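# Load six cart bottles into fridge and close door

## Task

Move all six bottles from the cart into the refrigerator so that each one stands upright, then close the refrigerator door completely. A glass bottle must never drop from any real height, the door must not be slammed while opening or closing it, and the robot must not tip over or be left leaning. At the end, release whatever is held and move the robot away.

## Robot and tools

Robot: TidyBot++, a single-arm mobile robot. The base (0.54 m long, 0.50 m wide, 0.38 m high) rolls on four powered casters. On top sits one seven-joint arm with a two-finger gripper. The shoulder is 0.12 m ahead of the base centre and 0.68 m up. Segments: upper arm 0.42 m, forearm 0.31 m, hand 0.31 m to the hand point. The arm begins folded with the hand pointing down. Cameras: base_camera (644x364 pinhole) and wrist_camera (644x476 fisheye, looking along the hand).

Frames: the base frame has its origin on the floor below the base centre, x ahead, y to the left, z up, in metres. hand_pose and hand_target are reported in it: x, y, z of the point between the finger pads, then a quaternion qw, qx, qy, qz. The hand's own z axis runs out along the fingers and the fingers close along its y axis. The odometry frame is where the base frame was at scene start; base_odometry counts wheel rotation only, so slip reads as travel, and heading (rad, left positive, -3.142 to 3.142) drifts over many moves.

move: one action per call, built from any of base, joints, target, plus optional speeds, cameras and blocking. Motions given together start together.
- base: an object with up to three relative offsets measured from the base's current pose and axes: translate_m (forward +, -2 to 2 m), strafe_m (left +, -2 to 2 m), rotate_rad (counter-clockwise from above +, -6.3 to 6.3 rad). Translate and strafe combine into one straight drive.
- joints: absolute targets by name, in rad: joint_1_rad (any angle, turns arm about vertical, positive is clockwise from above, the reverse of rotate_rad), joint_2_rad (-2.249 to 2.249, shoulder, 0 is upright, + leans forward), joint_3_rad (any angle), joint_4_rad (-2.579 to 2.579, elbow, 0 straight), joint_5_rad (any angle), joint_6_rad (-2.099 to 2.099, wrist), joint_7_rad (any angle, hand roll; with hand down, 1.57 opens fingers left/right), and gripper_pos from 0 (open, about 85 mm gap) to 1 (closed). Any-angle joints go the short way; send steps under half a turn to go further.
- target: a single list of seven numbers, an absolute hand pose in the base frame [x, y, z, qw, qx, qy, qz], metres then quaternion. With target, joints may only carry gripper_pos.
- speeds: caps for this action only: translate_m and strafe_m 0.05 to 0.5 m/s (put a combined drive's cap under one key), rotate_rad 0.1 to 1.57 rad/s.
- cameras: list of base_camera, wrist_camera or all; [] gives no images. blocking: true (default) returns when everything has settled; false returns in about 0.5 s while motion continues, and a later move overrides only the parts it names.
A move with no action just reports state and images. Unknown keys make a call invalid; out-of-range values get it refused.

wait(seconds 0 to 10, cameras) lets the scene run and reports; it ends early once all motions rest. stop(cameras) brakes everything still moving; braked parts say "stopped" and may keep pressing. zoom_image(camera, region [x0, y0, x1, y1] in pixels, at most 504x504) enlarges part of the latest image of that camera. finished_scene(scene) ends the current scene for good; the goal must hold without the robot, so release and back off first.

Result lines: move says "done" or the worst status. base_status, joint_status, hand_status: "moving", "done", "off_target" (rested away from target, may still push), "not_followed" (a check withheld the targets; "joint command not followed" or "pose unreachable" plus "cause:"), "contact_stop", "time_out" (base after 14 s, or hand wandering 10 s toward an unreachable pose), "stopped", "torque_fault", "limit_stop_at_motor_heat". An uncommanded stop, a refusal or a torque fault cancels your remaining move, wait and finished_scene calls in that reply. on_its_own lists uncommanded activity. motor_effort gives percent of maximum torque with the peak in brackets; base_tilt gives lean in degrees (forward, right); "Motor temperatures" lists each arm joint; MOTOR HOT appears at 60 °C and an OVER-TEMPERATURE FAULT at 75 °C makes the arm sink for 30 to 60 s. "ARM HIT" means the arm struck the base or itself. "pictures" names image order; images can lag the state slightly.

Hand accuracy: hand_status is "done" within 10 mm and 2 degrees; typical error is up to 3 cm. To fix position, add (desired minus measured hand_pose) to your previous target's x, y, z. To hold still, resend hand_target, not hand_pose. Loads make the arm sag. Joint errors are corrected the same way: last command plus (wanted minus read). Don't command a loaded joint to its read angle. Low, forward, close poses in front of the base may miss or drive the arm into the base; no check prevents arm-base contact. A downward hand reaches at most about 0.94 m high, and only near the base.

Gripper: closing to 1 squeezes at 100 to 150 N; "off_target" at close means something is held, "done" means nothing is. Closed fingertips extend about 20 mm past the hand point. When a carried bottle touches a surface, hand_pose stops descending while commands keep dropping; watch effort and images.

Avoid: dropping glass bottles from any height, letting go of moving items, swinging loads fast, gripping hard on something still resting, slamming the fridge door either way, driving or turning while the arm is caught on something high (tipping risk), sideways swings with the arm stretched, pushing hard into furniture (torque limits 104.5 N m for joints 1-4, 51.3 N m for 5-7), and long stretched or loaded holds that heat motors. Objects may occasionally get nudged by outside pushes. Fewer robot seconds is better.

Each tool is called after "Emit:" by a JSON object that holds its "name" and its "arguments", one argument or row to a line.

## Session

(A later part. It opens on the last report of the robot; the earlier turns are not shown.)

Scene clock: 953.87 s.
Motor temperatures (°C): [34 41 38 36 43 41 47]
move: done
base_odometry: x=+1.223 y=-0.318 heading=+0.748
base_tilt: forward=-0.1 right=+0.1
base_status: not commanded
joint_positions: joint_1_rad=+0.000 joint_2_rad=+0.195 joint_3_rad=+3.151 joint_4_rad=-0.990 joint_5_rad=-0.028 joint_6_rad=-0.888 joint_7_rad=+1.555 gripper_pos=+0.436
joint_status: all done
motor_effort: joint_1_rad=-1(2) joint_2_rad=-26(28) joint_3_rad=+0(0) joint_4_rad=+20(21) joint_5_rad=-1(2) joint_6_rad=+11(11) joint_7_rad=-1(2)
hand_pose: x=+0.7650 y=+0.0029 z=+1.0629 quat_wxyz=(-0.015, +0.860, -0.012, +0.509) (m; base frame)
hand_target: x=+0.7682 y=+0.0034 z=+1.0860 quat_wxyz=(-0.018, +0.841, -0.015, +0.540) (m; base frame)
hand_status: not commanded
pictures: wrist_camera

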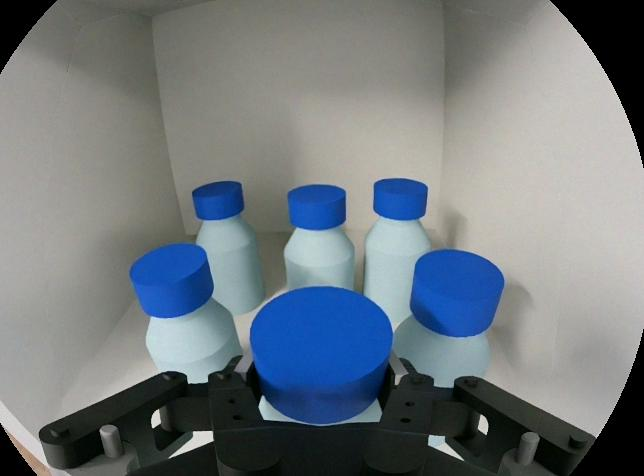

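Emit:
{"name": "move", "arguments": {
  "base": {"strafe_m":0.009},
  "speeds": {"strafe_m":0.05},
  "cameras": ["wrist_camera"]
}}

Emit:
{"name": "move", "arguments": {
  "joints": {"joint_4_rad":-1.03,"joint_6_rad":-0.79},
  "cameras": ["wrist_camera"]
}}

Scene clock: 959.40 s.
Motor temperatures (°C): [34 41 38 36 43 41 47]
move: done
base_odometry: x=+1.217 y=-0.311 heading=+0.747
base_tilt: forward=-0.1 right=+0.2
base_status: done
joint_positions: joint_1_rad=-0.001 joint_2_rad=+0.195 joint_3_rad=+3.150 joint_4_rad=-0.990 joint_5_rad=-0.028 joint_6_rad=-0.887 joint_7_rad=+1.555 gripper_pos=+0.436
joint_status: not commanded
motor_effort: joint_1_rad=-1(5) joint_2_rad=-27(28) joint_3_rad=+1(2) joint_4_rad=+20(21) joint_5_rad=-1(2) joint_6_rad=+11(11) joint_7_rad=-1(1)
hand_pose: x=+0.7650 y=+0.0038 z=+1.0630 quat_wxyz=(-0.015, +0.860, -0.012, +0.509) (m; base frame)
hand_target: x=+0.7682 y=+0.0034 z=+1.0860 quat_wxyz=(-0.018, +0.841, -0.015, +0.540) (m; base frame)
hand_status: not commanded
pictures: wrist_camera

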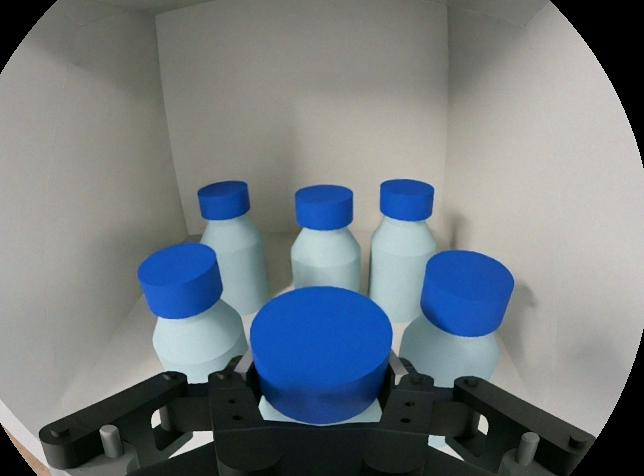

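Scene clock: 960.07 s.
Motor temperatures (°C): [34 41 38 36 43 41 47]
move: done
base_odometry: x=+1.217 y=-0.311 heading=+0.747
base_tilt: forward=-0.1 right=+0.2
base_status: not commanded
joint_positions: joint_1_rad=-0.001 joint_2_rad=+0.195 joint_3_rad=+3.150 joint_4_rad=-1.020 joint_5_rad=-0.028 joint_6_rad=-0.857 joint_7_rad=+1.555 gripper_pos=+0.436
joint_status: all done
motor_effort: joint_1_rad=-1(2) joint_2_rad=-27(28) joint_3_rad=+0(1) joint_4_rad=+21(22) joint_5_rad=-1(2) joint_6_rad=+11(12) joint_7_rad=-1(2)
hand_pose: x=+0.7685 y=+0.0036 z=+1.0543 quat_wxyz=(-0.015, +0.860, -0.012, +0.509) (m; base frame)
hand_target: x=+0.7716 y=+0.0032 z=+1.0773 quat_wxyz=(-0.017, +0.841, -0.015, +0.540) (m; base frame)
hand_status: not commanded
pictures: wrist_camera

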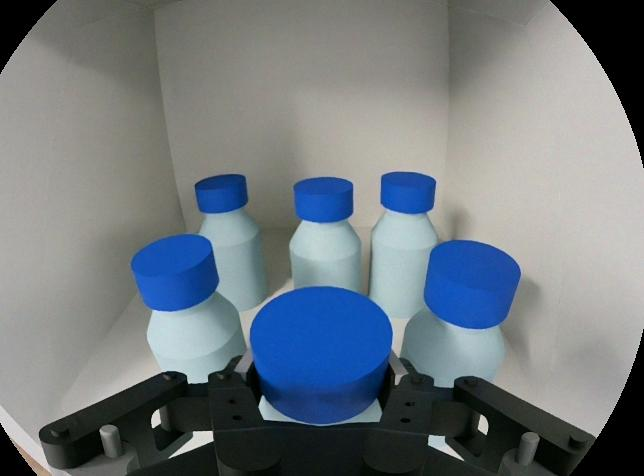

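Emit:
{"name": "move", "arguments": {
  "joints": {"joint_4_rad":-1.06,"joint_6_rad":-0.76},
  "cameras": []
}}

Emit:
{"name": "move", "arguments": {
  "joints": {"joint_4_rad":-1.075,"joint_6_rad":-0.745},
  "cameras": ["wrist_camera"]
}}

Scene clock: 962.87 s.
Motor temperatures (°C): [34 42 38 36 43 41 47]
move: done
base_odometry: x=+1.217 y=-0.311 heading=+0.747
base_tilt: forward=-0.1 right=+0.2
base_status: not commanded
joint_positions: joint_1_rad=-0.001 joint_2_rad=+0.195 joint_3_rad=+3.150 joint_4_rad=-1.046 joint_5_rad=-0.028 joint_6_rad=-0.824 joint_7_rad=+1.555 gripper_pos=+0.436
joint_status: all done
motor_effort: joint_1_rad=-2(2) joint_2_rad=-26(28) joint_3_rad=+0(1) joint_4_rad=+20(21) joint_5_rad=-1(2) joint_6_rad=+10(12) joint_7_rad=-1(2)
hand_pose: x=+0.7723 y=+0.0033 z=+1.0486 quat_wxyz=(-0.015, +0.858, -0.013, +0.513) (m; base frame)
hand_target: x=+0.7748 y=+0.0029 z=+1.0684 quat_wxyz=(-0.017, +0.841, -0.015, +0.540) (m; base frame)
hand_status: not commanded
pictures: none
No camera images: "cameras" was empty.

Scene clock: 963.40 s.
Motor temperatures (°C): [34 42 38 36 43 41 47]
move: done
base_odometry: x=+1.217 y=-0.311 heading=+0.747
base_tilt: forward=-0.1 right=+0.2
base_status: not commanded
joint_positions: joint_1_rad=-0.001 joint_2_rad=+0.195 joint_3_rad=+3.150 joint_4_rad=-1.054 joint_5_rad=-0.028 joint_6_rad=-0.807 joint_7_rad=+1.555 gripper_pos=+0.436
joint_status: all done
motor_effort: joint_1_rad=-1(2) joint_2_rad=-25(26) joint_3_rad=+0(1) joint_4_rad=+20(20) joint_5_rad=-1(2) joint_6_rad=+10(11) joint_7_rad=-1(2)
hand_pose: x=+0.7744 y=+0.0032 z=+1.0485 quat_wxyz=(-0.015, +0.856, -0.013, +0.516) (m; base frame)
hand_target: x=+0.7763 y=+0.0028 z=+1.0639 quat_wxyz=(-0.017, +0.841, -0.016, +0.540) (m; base frame)
hand_status: not commanded
pictures: wrist_camera

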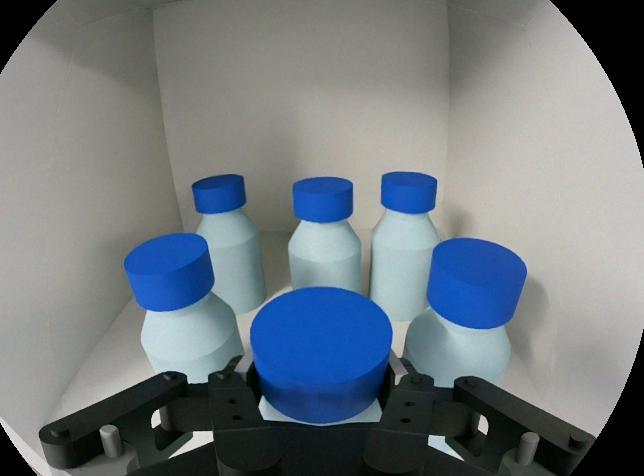

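Emit:
{"name": "move", "arguments": {
  "joints": {"joint_4_rad":-1.0,"joint_6_rad":-0.82},
  "cameras": ["base_camera"]
}}

Emit:
{"name": "move", "arguments": {
  "base": {"translate_m":0.012},
  "speeds": {"translate_m":0.05},
  "cameras": ["base_camera","wrist_camera"]
}}

Scene clock: 972.03 s.
Motor temperatures (°C): [34 42 38 36 43 41 47]
move: done
base_odometry: x=+1.217 y=-0.311 heading=+0.747
base_tilt: forward=-0.1 right=+0.2
base_status: not commanded
joint_positions: joint_1_rad=-0.001 joint_2_rad=+0.195 joint_3_rad=+3.150 joint_4_rad=-1.026 joint_5_rad=-0.028 joint_6_rad=-0.812 joint_7_rad=+1.555 gripper_pos=+0.436
joint_status: all done
motor_effort: joint_1_rad=-1(2) joint_2_rad=-27(29) joint_3_rad=+0(1) joint_4_rad=+21(22) joint_5_rad=-1(2) joint_6_rad=+11(12) joint_7_rad=-1(2)
hand_pose: x=+0.7747 y=+0.0033 z=+1.0636 quat_wxyz=(-0.015, +0.850, -0.012, +0.526) (m; base frame)
hand_target: x=+0.7681 y=+0.0034 z=+1.0860 quat_wxyz=(-0.018, +0.841, -0.015, +0.540) (m; base frame)
hand_status: not commanded
pictures: base_camera

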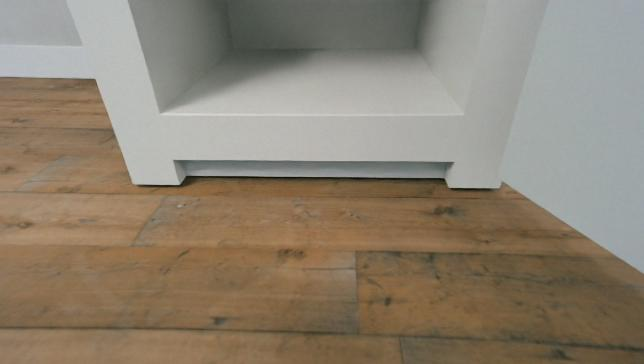

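Scene clock: 972.73 s.
Motor temperatures (°C): [34 42 38 36 43 41 47]
move: done
base_odometry: x=+1.225 y=-0.303 heading=+0.748
base_tilt: forward=-0.1 right=+0.2
base_status: done
joint_positions: joint_1_rad=-0.001 joint_2_rad=+0.196 joint_3_rad=+3.150 joint_4_rad=-1.025 joint_5_rad=-0.028 joint_6_rad=-0.812 joint_7_rad=+1.555 gripper_pos=+0.436
joint_status: not commanded
motor_effort: joint_1_rad=-1(5) joint_2_rad=-27(30) joint_3_rad=+0(2) joint_4_rad=+21(22) joint_5_rad=-1(2) joint_6_rad=+11(12) joint_7_rad=-1(1)
hand_pose: x=+0.7751 y=+0.0033 z=+1.0630 quat_wxyz=(-0.015, +0.850, -0.012, +0.526) (m; base frame)
hand_target: x=+0.7681 y=+0.0034 z=+1.0860 quat_wxyz=(-0.018, +0.841, -0.015, +0.540) (m; base frame)
hand_status: not commanded
pictures: base_camera, wrist_camera

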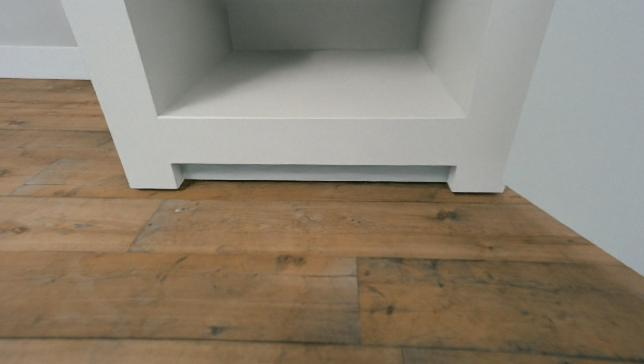

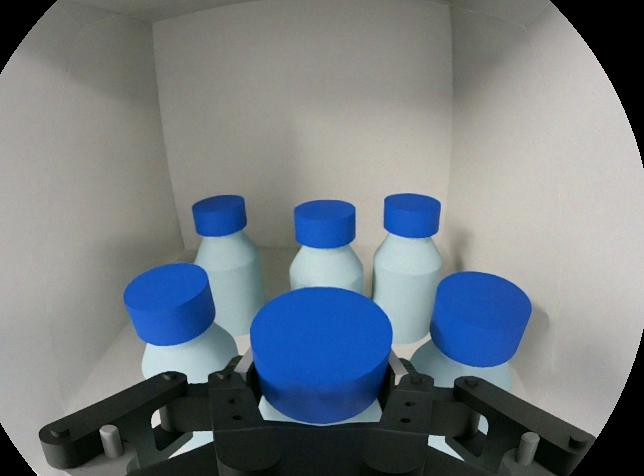

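Emit:
{"name": "move", "arguments": {
  "joints": {"joint_4_rad":-1.05,"joint_6_rad":-0.87},
  "cameras": []
}}

Emit:
{"name": "move", "arguments": {
  "joints": {"joint_4_rad":-1.075,"joint_6_rad":-0.86},
  "cameras": ["wrist_camera"]
}}

Scene clock: 977.13 s.
Motor temperatures (°C): [34 42 38 36 43 41 47]
move: done
base_odometry: x=+1.225 y=-0.303 heading=+0.748
base_tilt: forward=-0.1 right=+0.2
base_status: not commanded
joint_positions: joint_1_rad=-0.001 joint_2_rad=+0.196 joint_3_rad=+3.150 joint_4_rad=-1.043 joint_5_rad=-0.028 joint_6_rad=-0.831 joint_7_rad=+1.555 gripper_pos=+0.436
joint_status: all done
motor_effort: joint_1_rad=-2(3) joint_2_rad=-24(28) joint_3_rad=+0(1) joint_4_rad=+18(21) joint_5_rad=-1(3) joint_6_rad=+8(11) joint_7_rad=-1(2)
hand_pose: x=+0.7717 y=+0.0034 z=+1.0481 quat_wxyz=(-0.015, +0.860, -0.013, +0.511) (m; base frame)
hand_target: x=+0.7594 y=+0.0037 z=+1.0438 quat_wxyz=(-0.017, +0.867, -0.015, +0.497) (m; base frame)
hand_status: not commanded
pictures: none
No camera images: "cameras" was empty.

Scene clock: 977.73 s.
Motor temperatures (°C): [34 42 38 36 43 41 47]
move: done
base_odometry: x=+1.225 y=-0.303 heading=+0.748
base_tilt: forward=-0.1 right=+0.2
base_status: not commanded
joint_positions: joint_1_rad=-0.001 joint_2_rad=+0.195 joint_3_rad=+3.150 joint_4_rad=-1.044 joint_5_rad=-0.028 joint_6_rad=-0.831 joint_7_rad=+1.555 gripper_pos=+0.436
joint_status: all done
motor_effort: joint_1_rad=-1(2) joint_2_rad=-22(24) joint_3_rad=+0(1) joint_4_rad=+16(18) joint_5_rad=-1(2) joint_6_rad=+6(9) joint_7_rad=-1(2)
hand_pose: x=+0.7712 y=+0.0034 z=+1.0479 quat_wxyz=(-0.015, +0.860, -0.013, +0.510) (m; base frame)
hand_target: x=+0.7596 y=+0.0037 z=+1.0323 quat_wxyz=(-0.017, +0.871, -0.015, +0.491) (m; base frame)
hand_status: not commanded
pictures: wrist_camera

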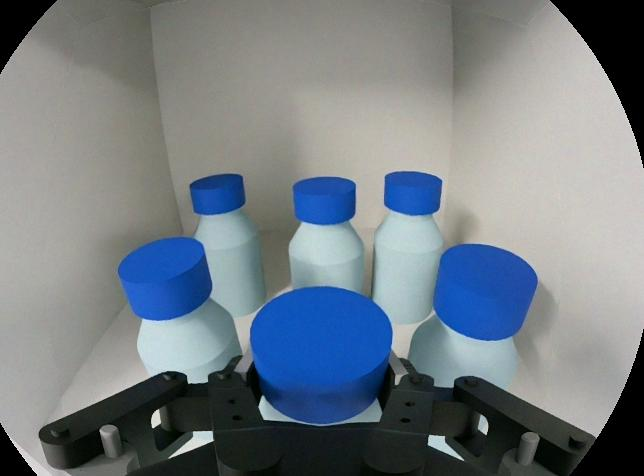

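Emit:
{"name": "move", "arguments": {
  "joints": {"gripper_pos":0.33},
  "cameras": ["wrist_camera"]
}}

Emit:
{"name": "move", "arguments": {
  "joints": {"gripper_pos":0.2},
  "cameras": ["wrist_camera"]
}}

Scene clock: 980.47 s.
Motor temperatures (°C): [34 42 38 36 43 41 47]
move: done
base_odometry: x=+1.225 y=-0.303 heading=+0.748
base_tilt: forward=-0.1 right=+0.2
base_status: not commanded
joint_positions: joint_1_rad=-0.001 joint_2_rad=+0.195 joint_3_rad=+3.150 joint_4_rad=-1.048 joint_5_rad=-0.028 joint_6_rad=-0.831 joint_7_rad=+1.555 gripper_pos=+0.330
joint_status: all done
motor_effort: joint_1_rad=+0(2) joint_2_rad=-23(24) joint_3_rad=+1(1) joint_4_rad=+17(18) joint_5_rad=+0(2) joint_6_rad=+8(8) joint_7_rad=-1(2)
hand_pose: x=+0.7710 y=+0.0034 z=+1.0457 quat_wxyz=(-0.015, +0.861, -0.013, +0.509) (m; base frame)
hand_target: x=+0.7596 y=+0.0037 z=+1.0323 quat_wxyz=(-0.017, +0.871, -0.015, +0.491) (m; base frame)
hand_status: not commanded
pictures: wrist_camera

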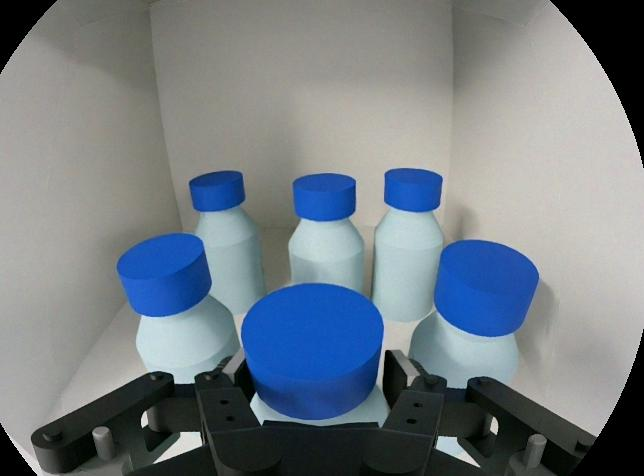

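Scene clock: 981.03 s.
Motor temperatures (°C): [34 42 38 36 43 41 47]
move: done
base_odometry: x=+1.225 y=-0.303 heading=+0.748
base_tilt: forward=-0.1 right=+0.2
base_status: not commanded
joint_positions: joint_1_rad=-0.001 joint_2_rad=+0.195 joint_3_rad=+3.150 joint_4_rad=-1.048 joint_5_rad=-0.028 joint_6_rad=-0.831 joint_7_rad=+1.555 gripper_pos=+0.200
joint_status: all done
motor_effort: joint_1_rad=-2(2) joint_2_rad=-23(24) joint_3_rad=+0(1) joint_4_rad=+18(18) joint_5_rad=-1(2) joint_6_rad=+8(8) joint_7_rad=-1(2)
hand_pose: x=+0.7710 y=+0.0034 z=+1.0457 quat_wxyz=(-0.015, +0.861, -0.013, +0.509) (m; base frame)
hand_target: x=+0.7596 y=+0.0037 z=+1.0323 quat_wxyz=(-0.017, +0.871, -0.015, +0.491) (m; base frame)
hand_status: not commanded
pictures: wrist_camera

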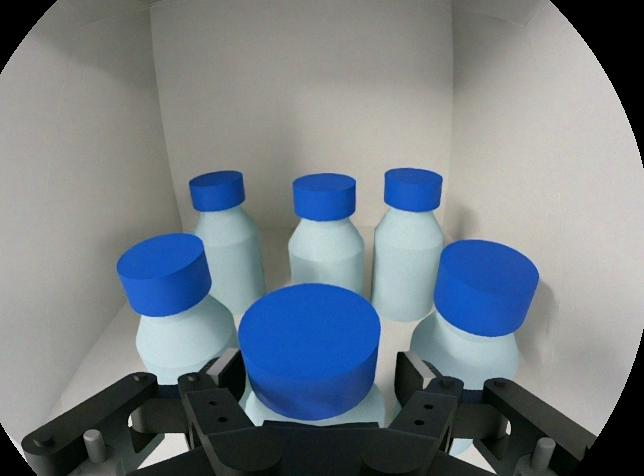

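Emit:
{"name": "move", "arguments": {
  "joints": {"gripper_pos":0.13},
  "base": {"strafe_m":0.004},
  "speeds": {"strafe_m":0.05},
  "cameras": ["wrist_camera"]
}}

Scene clock: 984.40 s.
Motor temperatures (°C): [34 42 38 36 43 41 47]
move: done
base_odometry: x=+1.223 y=-0.300 heading=+0.747
base_tilt: forward=-0.1 right=+0.2
base_status: done
joint_positions: joint_1_rad=-0.001 joint_2_rad=+0.195 joint_3_rad=+3.151 joint_4_rad=-1.048 joint_5_rad=-0.028 joint_6_rad=-0.831 joint_7_rad=+1.555 gripper_pos=+0.130
joint_status: all done
motor_effort: joint_1_rad=-1(6) joint_2_rad=-24(26) joint_3_rad=+0(3) joint_4_rad=+18(18) joint_5_rad=-1(2) joint_6_rad=+8(8) joint_7_rad=-1(2)
hand_pose: x=+0.7710 y=+0.0032 z=+1.0456 quat_wxyz=(-0.015, +0.861, -0.013, +0.509) (m; base frame)
hand_target: x=+0.7596 y=+0.0037 z=+1.0323 quat_wxyz=(-0.017, +0.871, -0.015, +0.491) (m; base frame)
hand_status: not commanded
pictures: wrist_camera

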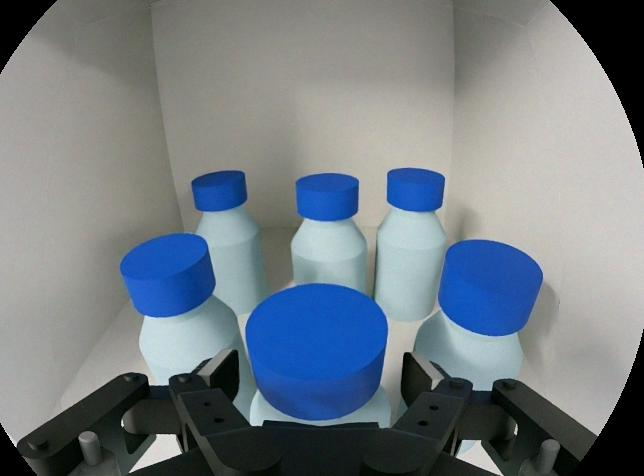

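Emit:
{"name": "move", "arguments": {
  "base": {"translate_m":-0.1},
  "speeds": {"translate_m":0.1},
  "cameras": ["wrist_camera"]
}}

Emit:
{"name": "move", "arguments": {
  "base": {"translate_m":-0.35},
  "speeds": {"translate_m":0.25}
}}

Scene clock: 988.67 s.
Motor temperatures (°C): [34 42 38 36 43 41 47]
move: done
base_odometry: x=+1.149 y=-0.368 heading=+0.747
base_tilt: forward=-0.1 right=+0.2
base_status: done
joint_positions: joint_1_rad=-0.001 joint_2_rad=+0.192 joint_3_rad=+3.151 joint_4_rad=-1.049 joint_5_rad=-0.028 joint_6_rad=-0.831 joint_7_rad=+1.555 gripper_pos=+0.130
joint_status: not commanded
motor_effort: joint_1_rad=-2(3) joint_2_rad=-23(30) joint_3_rad=+0(1) joint_4_rad=+18(19) joint_5_rad=-1(2) joint_6_rad=+8(8) joint_7_rad=-1(2)
hand_pose: x=+0.7698 y=+0.0032 z=+1.0474 quat_wxyz=(-0.015, +0.860, -0.013, +0.510) (m; base frame)
hand_target: x=+0.7596 y=+0.0037 z=+1.0323 quat_wxyz=(-0.017, +0.871, -0.015, +0.491) (m; base frame)
hand_status: not commanded
pictures: wrist_camera

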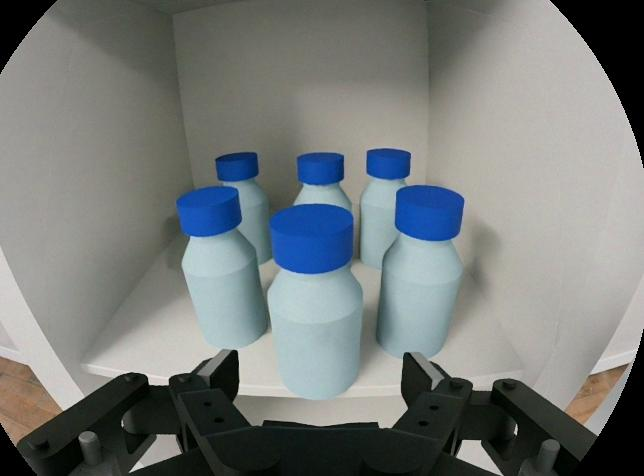

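Scene clock: 990.80 s.
Motor temperatures (°C): [34 42 38 36 43 41 47]
move: done
base_odometry: x=+0.892 y=-0.606 heading=+0.747
base_tilt: forward=-0.2 right=+0.2
base_status: done
joint_positions: joint_1_rad=-0.001 joint_2_rad=+0.189 joint_3_rad=+3.151 joint_4_rad=-1.049 joint_5_rad=-0.028 joint_6_rad=-0.831 joint_7_rad=+1.555 gripper_pos=+0.130
joint_status: not commanded
motor_effort: joint_1_rad=-2(3) joint_2_rad=-23(28) joint_3_rad=+0(1) joint_4_rad=+18(19) joint_5_rad=-1(2) joint_6_rad=+8(9) joint_7_rad=-1(2)
hand_pose: x=+0.7686 y=+0.0032 z=+1.0493 quat_wxyz=(-0.015, +0.859, -0.013, +0.511) (m; base frame)
hand_target: x=+0.7596 y=+0.0037 z=+1.0323 quat_wxyz=(-0.017, +0.871, -0.015, +0.491) (m; base frame)
hand_status: not commanded
pictures: base_camera, wrist_camera

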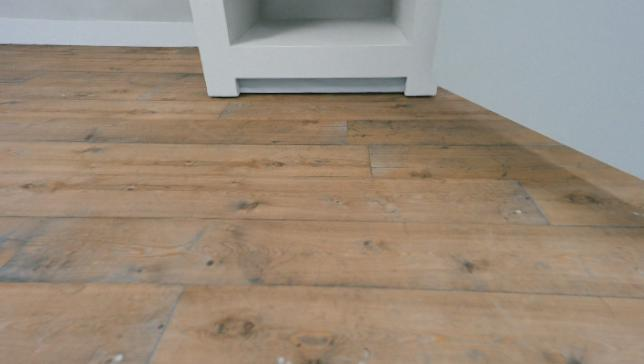

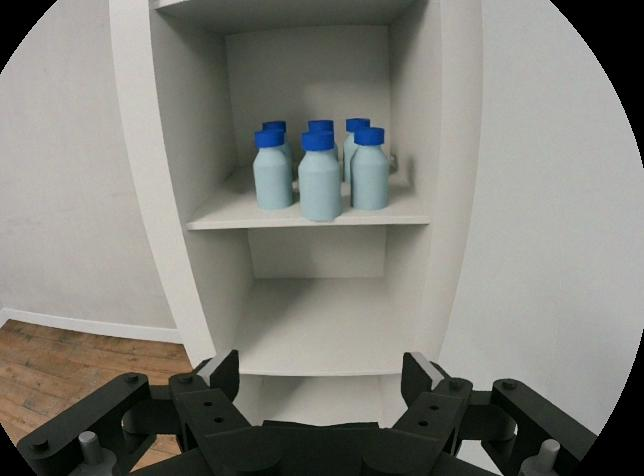

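Emit:
{"name": "move", "arguments": {
  "joints": {"joint_2_rad":0.0,"joint_4_rad":-1.7,"joint_6_rad":-1.4,"gripper_pos":0.6},
  "cameras": []
}}

Emit:
{"name": "move", "arguments": {
  "joints": {"joint_1_rad":3.1},
  "base": {"strafe_m":-0.5},
  "speeds": {"strafe_m":0.2}
}}

Scene clock: 1025.90 s.
Motor temperatures (°C): [34 42 38 36 43 40 47]
move: done
base_odometry: x=+0.892 y=-0.606 heading=+0.747
base_tilt: forward=-0.2 right=+0.2
base_status: not commanded
joint_positions: joint_1_rad=-0.001 joint_2_rad=+0.032 joint_3_rad=+3.151 joint_4_rad=-1.673 joint_5_rad=-0.028 joint_6_rad=-1.348 joint_7_rad=+1.555 gripper_pos=+0.600
joint_status: all done
motor_effort: joint_1_rad=-2(2) joint_2_rad=-15(24) joint_3_rad=+0(1) joint_4_rad=+15(18) joint_5_rad=-1(2) joint_6_rad=+1(8) joint_7_rad=+0(2)
hand_pose: x=+0.4717 y=+0.0069 z=+0.7502 quat_wxyz=(-0.014, +0.999, -0.015, +0.044) (m; base frame)
hand_target: x=+0.4439 y=+0.0078 z=+0.7512 quat_wxyz=(-0.015, +1.000, -0.017, +0.021) (m; base frame)
hand_status: not commanded
pictures: none
No camera images: "cameras" was empty.

Scene clock: 1029.80 s.
Motor temperatures (°C): [34 42 38 36 43 40 47]
move: done
base_odometry: x=+1.232 y=-0.973 heading=+0.747
base_tilt: forward=-0.2 right=+0.2
base_status: done
joint_positions: joint_1_rad=+3.076 joint_2_rad=+0.029 joint_3_rad=+3.150 joint_4_rad=-1.673 joint_5_rad=-0.028 joint_6_rad=-1.352 joint_7_rad=+1.555 gripper_pos=+0.600
joint_status: all done
motor_effort: joint_1_rad=-1(3) joint_2_rad=-15(18) joint_3_rad=+0(2) joint_4_rad=+15(15) joint_5_rad=-1(2) joint_6_rad=+1(1) joint_7_rad=-1(2)
hand_pose: x=-0.2311 y=-0.0297 z=+0.7510 quat_wxyz=(+0.043, +0.018, -0.999, +0.015) (m; base frame)
hand_target: x=-0.2053 y=-0.0213 z=+0.7512 quat_wxyz=(+0.020, +0.004, -1.000, +0.015) (m; base frame)
hand_status: not commanded
pictures: base_camera, wrist_camera

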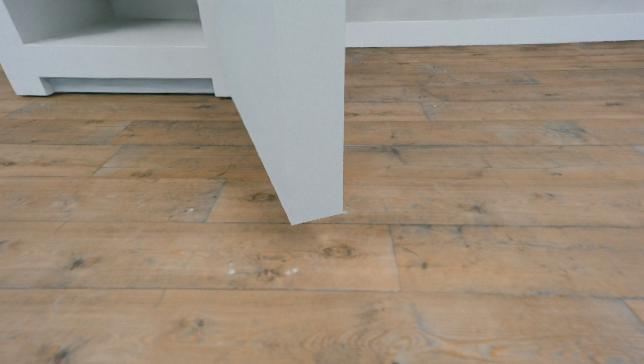

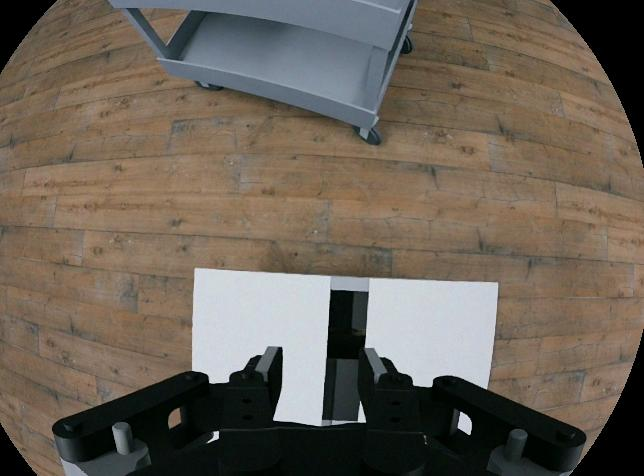

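Emit:
{"name": "move", "arguments": {
  "base": {"strafe_m":-0.42},
  "speeds": {"strafe_m":0.2}
}}

Scene clock: 1041.07 s.
Motor temperatures (°C): [34 42 38 36 43 40 47]
move: done
base_odometry: x=+1.517 y=-1.281 heading=+0.747
base_tilt: forward=-0.2 right=+0.2
base_status: done
joint_positions: joint_1_rad=+3.084 joint_2_rad=+0.029 joint_3_rad=+3.150 joint_4_rad=-1.673 joint_5_rad=-0.028 joint_6_rad=-1.352 joint_7_rad=+1.555 gripper_pos=+0.600
joint_status: not commanded
motor_effort: joint_1_rad=-2(3) joint_2_rad=-15(16) joint_3_rad=+0(2) joint_4_rad=+15(15) joint_5_rad=-1(2) joint_6_rad=+0(1) joint_7_rad=-1(2)
hand_pose: x=-0.2312 y=-0.0268 z=+0.7512 quat_wxyz=(+0.043, +0.014, -0.999, +0.015) (m; base frame)
hand_target: x=-0.2053 y=-0.0213 z=+0.7512 quat_wxyz=(+0.020, +0.004, -1.000, +0.015) (m; base frame)
hand_status: not commanded
pictures: base_camera, wrist_camera

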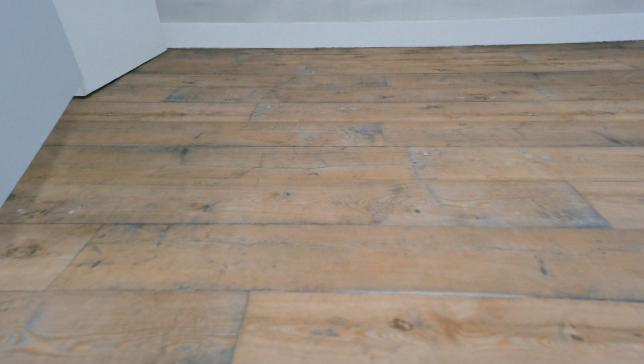

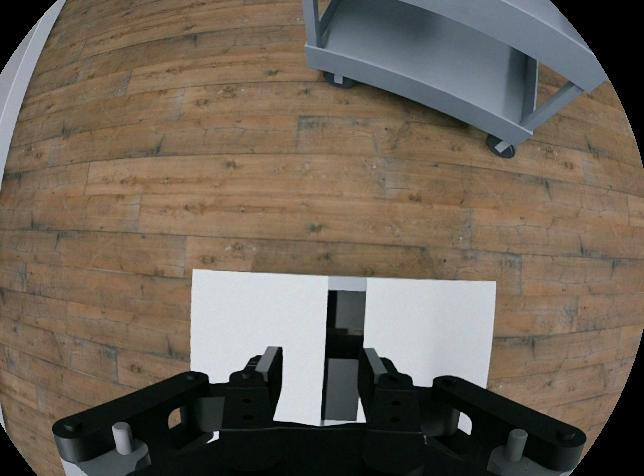

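Emit:
{"name": "move", "arguments": {
  "base": {"translate_m":0.48},
  "speeds": {"translate_m":0.25},
  "cameras": ["base_camera"]
}}

Emit:
{"name": "move", "arguments": {
  "base": {"strafe_m":0.3},
  "speeds": {"strafe_m":0.08}
}}

Scene clock: 1052.93 s.
Motor temperatures (°C): [34 42 38 36 43 40 47]
move: done
base_odometry: x=+1.870 y=-0.955 heading=+0.747
base_tilt: forward=-0.2 right=+0.2
base_status: done
joint_positions: joint_1_rad=+3.084 joint_2_rad=+0.016 joint_3_rad=+3.150 joint_4_rad=-1.677 joint_5_rad=-0.028 joint_6_rad=-1.357 joint_7_rad=+1.555 gripper_pos=+0.600
joint_status: not commanded
motor_effort: joint_1_rad=-2(2) joint_2_rad=-15(18) joint_3_rad=+0(1) joint_4_rad=+15(15) joint_5_rad=-1(2) joint_6_rad=+1(1) joint_7_rad=-1(2)
hand_pose: x=-0.2277 y=-0.0266 z=+0.7544 quat_wxyz=(+0.046, +0.014, -0.999, +0.015) (m; base frame)
hand_target: x=-0.2053 y=-0.0213 z=+0.7512 quat_wxyz=(+0.020, +0.004, -1.000, +0.015) (m; base frame)
hand_status: not commanded
pictures: base_camera

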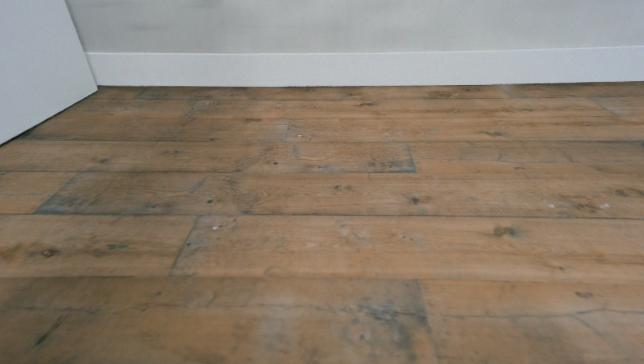

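Scene clock: 1057.17 s.
Motor temperatures (°C): [34 42 38 36 43 40 47]
move: done
base_odometry: x=+1.666 y=-0.735 heading=+0.747
base_tilt: forward=-0.2 right=+0.1
base_status: done
joint_positions: joint_1_rad=+3.086 joint_2_rad=+0.016 joint_3_rad=+3.150 joint_4_rad=-1.677 joint_5_rad=-0.028 joint_6_rad=-1.357 joint_7_rad=+1.555 gripper_pos=+0.600
joint_status: not commanded
motor_effort: joint_1_rad=-2(3) joint_2_rad=-15(16) joint_3_rad=+0(2) joint_4_rad=+15(15) joint_5_rad=-1(2) joint_6_rad=+1(1) joint_7_rad=-1(2)
hand_pose: x=-0.2277 y=-0.0260 z=+0.7544 quat_wxyz=(+0.046, +0.013, -0.999, +0.015) (m; base frame)
hand_target: x=-0.2053 y=-0.0213 z=+0.7512 quat_wxyz=(+0.020, +0.004, -1.000, +0.015) (m; base frame)
hand_status: not commanded
pictures: base_camera, wrist_camera

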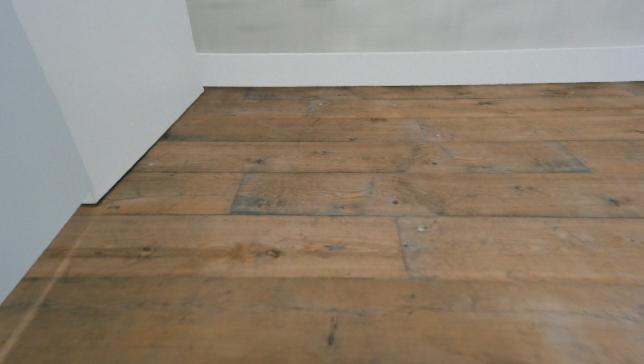

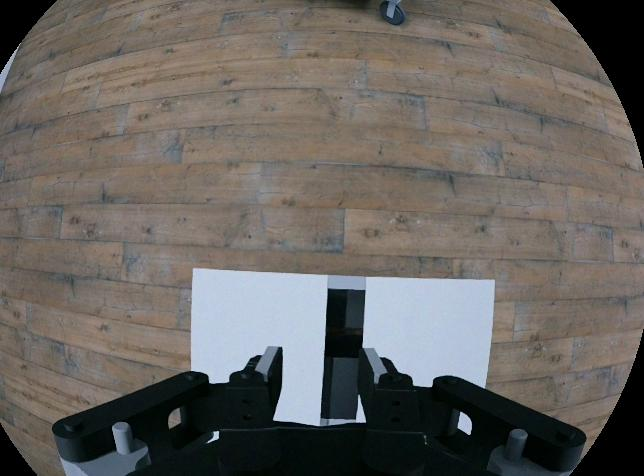

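Emit:
{"name": "move", "arguments": {
  "base": {"strafe_m":0.25},
  "speeds": {"strafe_m":0.08}
}}

Scene clock: 1064.20 s.
Motor temperatures (°C): [34 42 38 35 43 40 47]
move: done
base_odometry: x=+1.496 y=-0.551 heading=+0.746
base_tilt: forward=-0.2 right=+0.2
base_status: done
joint_positions: joint_1_rad=+3.088 joint_2_rad=+0.016 joint_3_rad=+3.150 joint_4_rad=-1.677 joint_5_rad=-0.028 joint_6_rad=-1.357 joint_7_rad=+1.555 gripper_pos=+0.600
joint_status: not commanded
motor_effort: joint_1_rad=-1(4) joint_2_rad=-14(16) joint_3_rad=+0(2) joint_4_rad=+15(15) joint_5_rad=-1(2) joint_6_rad=+1(1) joint_7_rad=-1(2)
hand_pose: x=-0.2277 y=-0.0256 z=+0.7544 quat_wxyz=(+0.046, +0.012, -0.999, +0.015) (m; base frame)
hand_target: x=-0.2053 y=-0.0213 z=+0.7512 quat_wxyz=(+0.020, +0.004, -1.000, +0.015) (m; base frame)
hand_status: not commanded
pictures: base_camera, wrist_camera

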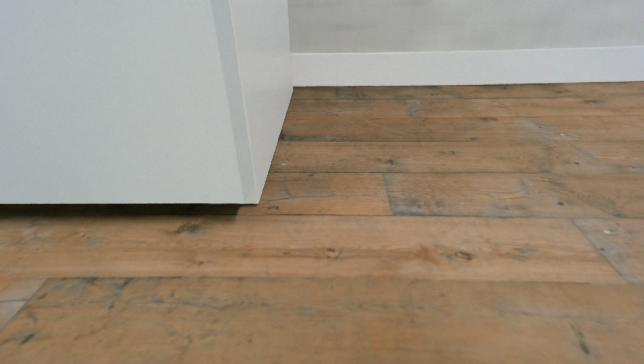

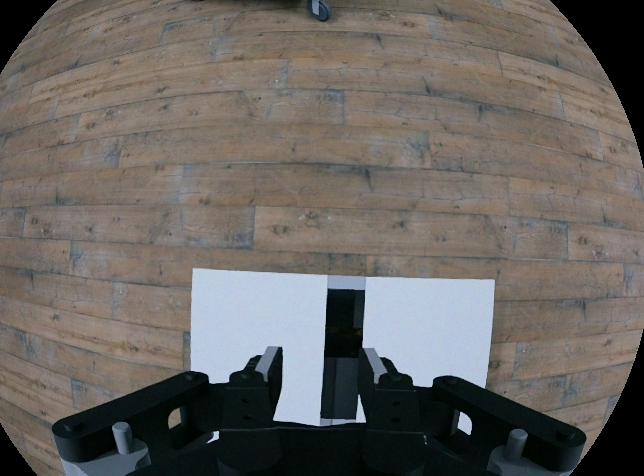

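Emit:
{"name": "zoom_image", "arguments": {
  "camera": "base_camera",
  "region": [0, 0, 320, 240]
}}

Scaled by 1.575.

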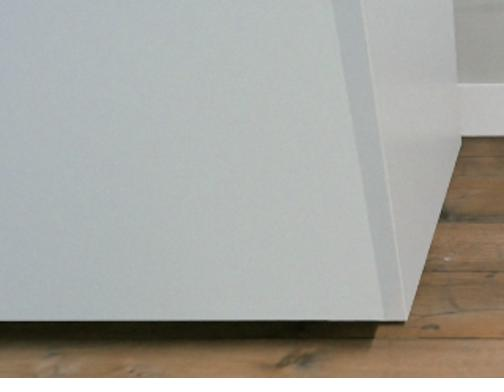

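Emit:
{"name": "move", "arguments": {
  "base": {"translate_m":-0.45,"strafe_m":0.25},
  "speeds": {"translate_m":0.15}
}}

Scene clock: 1074.23 s.
Motor temperatures (°C): [34 42 38 35 43 40 47]
move: done
base_odometry: x=+0.996 y=-0.673 heading=+0.746
base_tilt: forward=-0.2 right=+0.2
base_status: done
joint_positions: joint_1_rad=+3.088 joint_2_rad=+0.015 joint_3_rad=+3.150 joint_4_rad=-1.677 joint_5_rad=-0.028 joint_6_rad=-1.357 joint_7_rad=+1.555 gripper_pos=+0.600
joint_status: not commanded
motor_effort: joint_1_rad=-1(3) joint_2_rad=-15(17) joint_3_rad=+0(1) joint_4_rad=+15(16) joint_5_rad=-1(2) joint_6_rad=+1(2) joint_7_rad=-1(2)
hand_pose: x=-0.2274 y=-0.0256 z=+0.7547 quat_wxyz=(+0.046, +0.012, -0.999, +0.015) (m; base frame)
hand_target: x=-0.2053 y=-0.0213 z=+0.7512 quat_wxyz=(+0.020, +0.004, -1.000, +0.015) (m; base frame)
hand_status: not commanded
pictures: base_camera, wrist_camera

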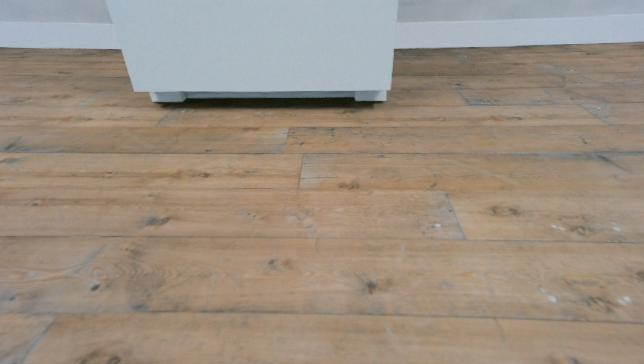

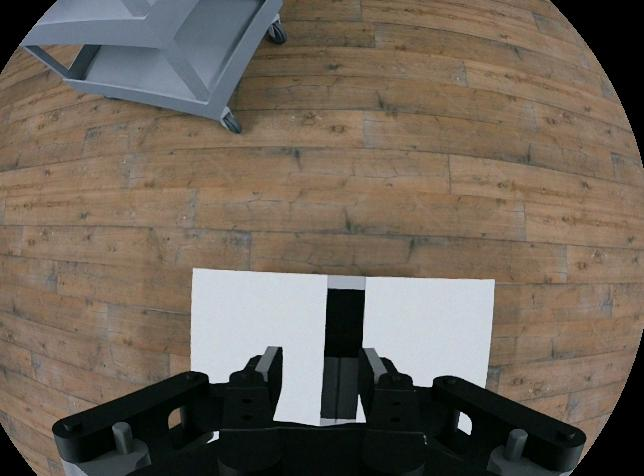

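Emit:
{"name": "zoom_image", "arguments": {
  "camera": "base_camera",
  "region": [100, 40, 260, 120]
}}

Emit:
{"name": "zoom_image", "arguments": {
  "camera": "base_camera",
  "region": [260, 40, 420, 120]
}}

Scaled by 3.150.

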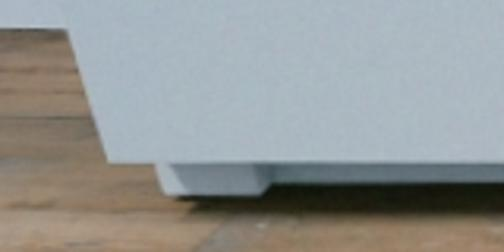

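Scaled by 3.150.

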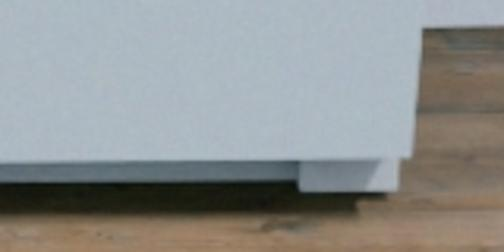

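Emit:
{"name": "move", "arguments": {
  "base": {"translate_m":0.62,"strafe_m":0.25},
  "speeds": {"translate_m":0.2},
  "cameras": ["base_camera"]
}}

Emit:
{"name": "move", "arguments": {
  "base": {"rotate_rad":0.025},
  "cameras": ["base_camera"]
}}

Scene clock: 1099.63 s.
Motor temperatures (°C): [34 41 38 35 43 40 47]
move: done
base_odometry: x=+1.281 y=-0.068 heading=+0.746
base_tilt: forward=-0.2 right=+0.2
base_status: done
joint_positions: joint_1_rad=+3.088 joint_2_rad=+0.014 joint_3_rad=+3.150 joint_4_rad=-1.677 joint_5_rad=-0.028 joint_6_rad=-1.358 joint_7_rad=+1.555 gripper_pos=+0.600
joint_status: not commanded
motor_effort: joint_1_rad=-2(2) joint_2_rad=-15(18) joint_3_rad=+0(1) joint_4_rad=+15(15) joint_5_rad=-1(2) joint_6_rad=+1(2) joint_7_rad=-1(2)
hand_pose: x=-0.2271 y=-0.0256 z=+0.7550 quat_wxyz=(+0.046, +0.012, -0.999, +0.015) (m; base frame)
hand_target: x=-0.2053 y=-0.0213 z=+0.7512 quat_wxyz=(+0.020, +0.004, -1.000, +0.015) (m; base frame)
hand_status: not commanded
pictures: base_camera

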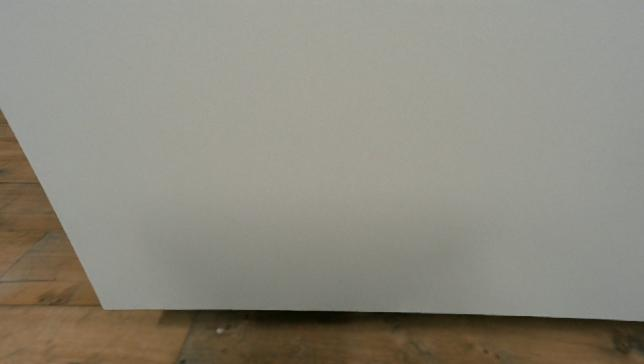

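Scene clock: 1100.20 s.
Motor temperatures (°C): [34 41 38 35 43 40 47]
move: done
base_odometry: x=+1.281 y=-0.068 heading=+0.770
base_tilt: forward=-0.2 right=+0.2
base_status: done
joint_positions: joint_1_rad=+3.088 joint_2_rad=+0.014 joint_3_rad=+3.150 joint_4_rad=-1.677 joint_5_rad=-0.028 joint_6_rad=-1.358 joint_7_rad=+1.555 gripper_pos=+0.600
joint_status: not commanded
motor_effort: joint_1_rad=-2(3) joint_2_rad=-15(15) joint_3_rad=+0(1) joint_4_rad=+15(15) joint_5_rad=-1(2) joint_6_rad=+1(1) joint_7_rad=-1(1)
hand_pose: x=-0.2271 y=-0.0255 z=+0.7550 quat_wxyz=(+0.046, +0.012, -0.999, +0.015) (m; base frame)
hand_target: x=-0.2053 y=-0.0213 z=+0.7512 quat_wxyz=(+0.020, +0.004, -1.000, +0.015) (m; base frame)
hand_status: not commanded
pictures: base_camera

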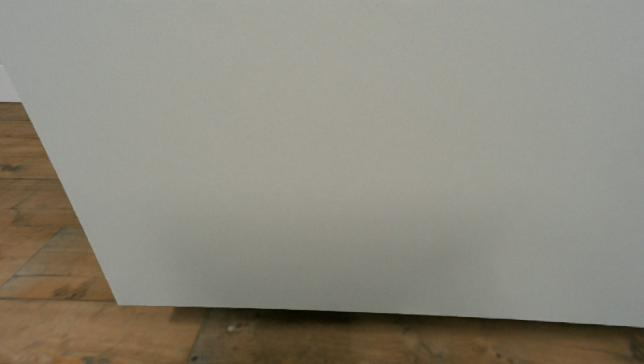

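Emit:
{"name": "move", "arguments": {
  "base": {"translate_m":0.14,"rotate_rad":-0.04},
  "speeds": {"translate_m":0.1},
  "cameras": ["base_camera"]
}}

Emit:
{"name": "move", "arguments": {
  "base": {"translate_m":0.07},
  "speeds": {"translate_m":0.05},
  "cameras": ["base_camera"]
}}

Scene clock: 1112.03 s.
Motor temperatures (°C): [34 41 38 35 43 40 47]
move: done
base_odometry: x=+1.382 y=+0.029 heading=+0.729
base_tilt: forward=-0.2 right=+0.2
base_status: done
joint_positions: joint_1_rad=+3.088 joint_2_rad=+0.011 joint_3_rad=+3.150 joint_4_rad=-1.678 joint_5_rad=-0.028 joint_6_rad=-1.359 joint_7_rad=+1.555 gripper_pos=+0.600
joint_status: not commanded
motor_effort: joint_1_rad=-1(3) joint_2_rad=-15(18) joint_3_rad=+0(1) joint_4_rad=+15(15) joint_5_rad=-1(2) joint_6_rad=+0(2) joint_7_rad=-1(2)
hand_pose: x=-0.2264 y=-0.0254 z=+0.7558 quat_wxyz=(+0.047, +0.012, -0.999, +0.015) (m; base frame)
hand_target: x=-0.2053 y=-0.0213 z=+0.7512 quat_wxyz=(+0.020, +0.004, -1.000, +0.015) (m; base frame)
hand_status: not commanded
pictures: base_camera

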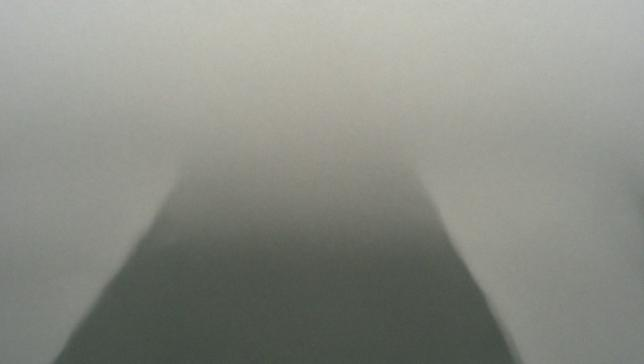

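Scene clock: 1115.77 s.
Motor temperatures (°C): [34 41 38 35 43 40 47]
move: time_out
base_odometry: x=+1.408 y=+0.052 heading=+0.729
base_tilt: forward=-0.2 right=+0.2
base_status: translate_m time_out (by the wheels' count: +0.035 of +0.070)
joint_positions: joint_1_rad=+3.088 joint_2_rad=+0.005 joint_3_rad=+3.150 joint_4_rad=-1.680 joint_5_rad=-0.028 joint_6_rad=-1.362 joint_7_rad=+1.555 gripper_pos=+0.600
joint_status: not commanded
motor_effort: joint_1_rad=-2(3) joint_2_rad=-14(24) joint_3_rad=+0(2) joint_4_rad=+15(17) joint_5_rad=-1(2) joint_6_rad=+1(4) joint_7_rad=-1(2)
hand_pose: x=-0.2240 y=-0.0252 z=+0.7568 quat_wxyz=(+0.046, +0.012, -0.999, +0.015) (m; base frame)
hand_target: x=-0.2053 y=-0.0213 z=+0.7512 quat_wxyz=(+0.020, +0.004, -1.000, +0.015) (m; base frame)
hand_status: not commanded
pictures: base_camera

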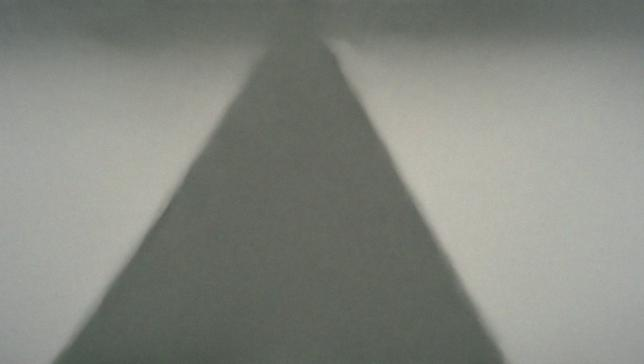

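Emit:
{"name": "move", "arguments": {
  "base": {"translate_m":-0.6},
  "speeds": {"translate_m":0.25}
}}

Emit:
{"name": "move", "arguments": {
  "base": {"strafe_m":0.45,"rotate_rad":-0.3},
  "speeds": {"strafe_m":0.25}
}}

Scene clock: 1121.07 s.
Motor temperatures (°C): [34 41 38 35 43 40 47]
move: done
base_odometry: x=+0.960 y=-0.347 heading=+0.729
base_tilt: forward=-0.2 right=+0.2
base_status: done
joint_positions: joint_1_rad=+3.088 joint_2_rad=+0.004 joint_3_rad=+3.150 joint_4_rad=-1.680 joint_5_rad=-0.028 joint_6_rad=-1.363 joint_7_rad=+1.555 gripper_pos=+0.600
joint_status: not commanded
motor_effort: joint_1_rad=-1(3) joint_2_rad=-14(18) joint_3_rad=+1(1) joint_4_rad=+15(16) joint_5_rad=-1(2) joint_6_rad=+1(2) joint_7_rad=-1(2)
hand_pose: x=-0.2236 y=-0.0252 z=+0.7572 quat_wxyz=(+0.047, +0.012, -0.999, +0.015) (m; base frame)
hand_target: x=-0.2053 y=-0.0213 z=+0.7512 quat_wxyz=(+0.020, +0.004, -1.000, +0.015) (m; base frame)
hand_status: not commanded
pictures: base_camera, wrist_camera

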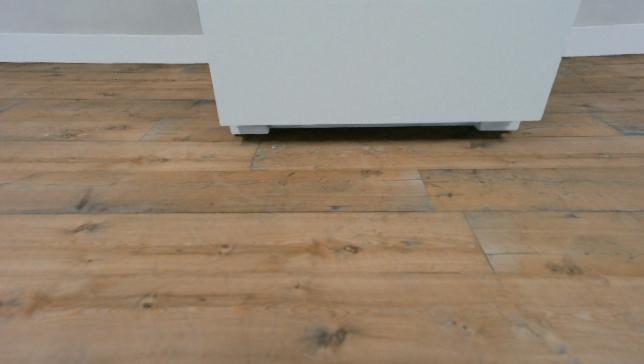

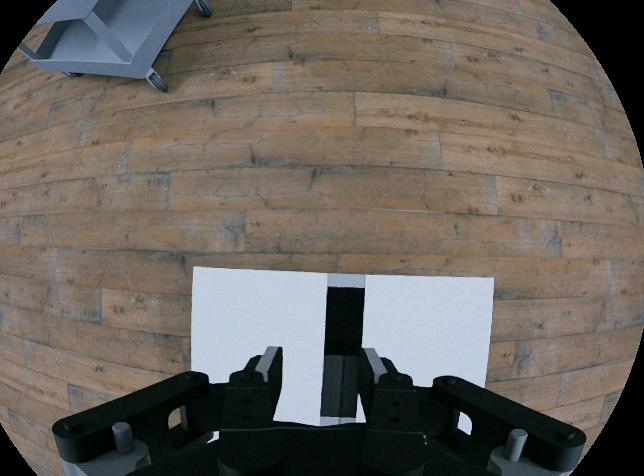

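Scene clock: 1123.60 s.
Motor temperatures (°C): [34 41 38 35 43 40 47]
move: done
base_odometry: x=+0.660 y=-0.012 heading=+0.428
base_tilt: forward=-0.2 right=+0.2
base_status: done
joint_positions: joint_1_rad=+3.091 joint_2_rad=+0.004 joint_3_rad=+3.150 joint_4_rad=-1.680 joint_5_rad=-0.028 joint_6_rad=-1.363 joint_7_rad=+1.555 gripper_pos=+0.600
joint_status: not commanded
motor_effort: joint_1_rad=-1(3) joint_2_rad=-14(15) joint_3_rad=+0(3) joint_4_rad=+15(15) joint_5_rad=-1(2) joint_6_rad=+1(1) joint_7_rad=-2(2)
hand_pose: x=-0.2237 y=-0.0244 z=+0.7572 quat_wxyz=(+0.047, +0.011, -0.999, +0.015) (m; base frame)
hand_target: x=-0.2053 y=-0.0213 z=+0.7512 quat_wxyz=(+0.020, +0.004, -1.000, +0.015) (m; base frame)
hand_status: not commanded
pictures: base_camera, wrist_camera

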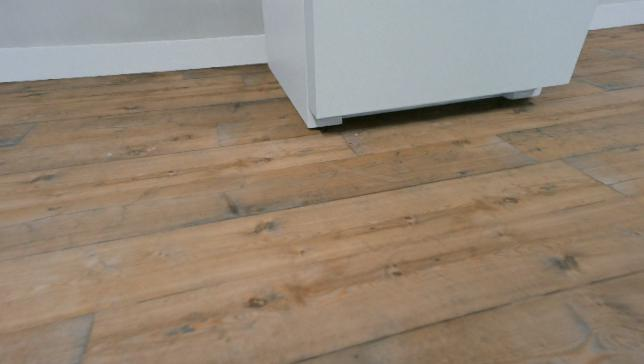

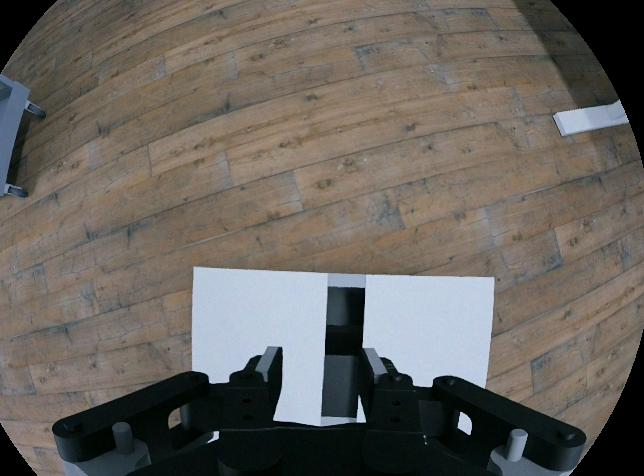

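Emit:
{"name": "zoom_image", "arguments": {
  "camera": "base_camera",
  "region": [250, 0, 410, 140]
}}

Scaled by 3.150.

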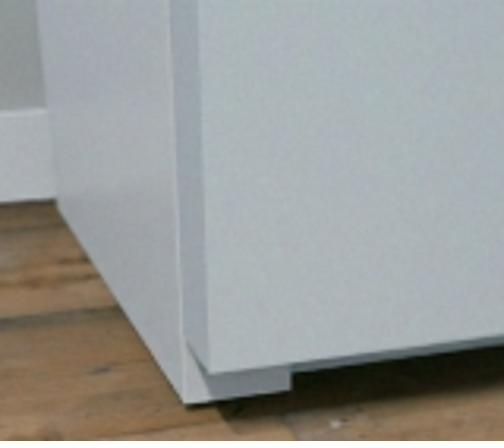

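Emit:
{"name": "finished_scene", "arguments": {
  "scene": 1
}}

The scene is finished: the task was done.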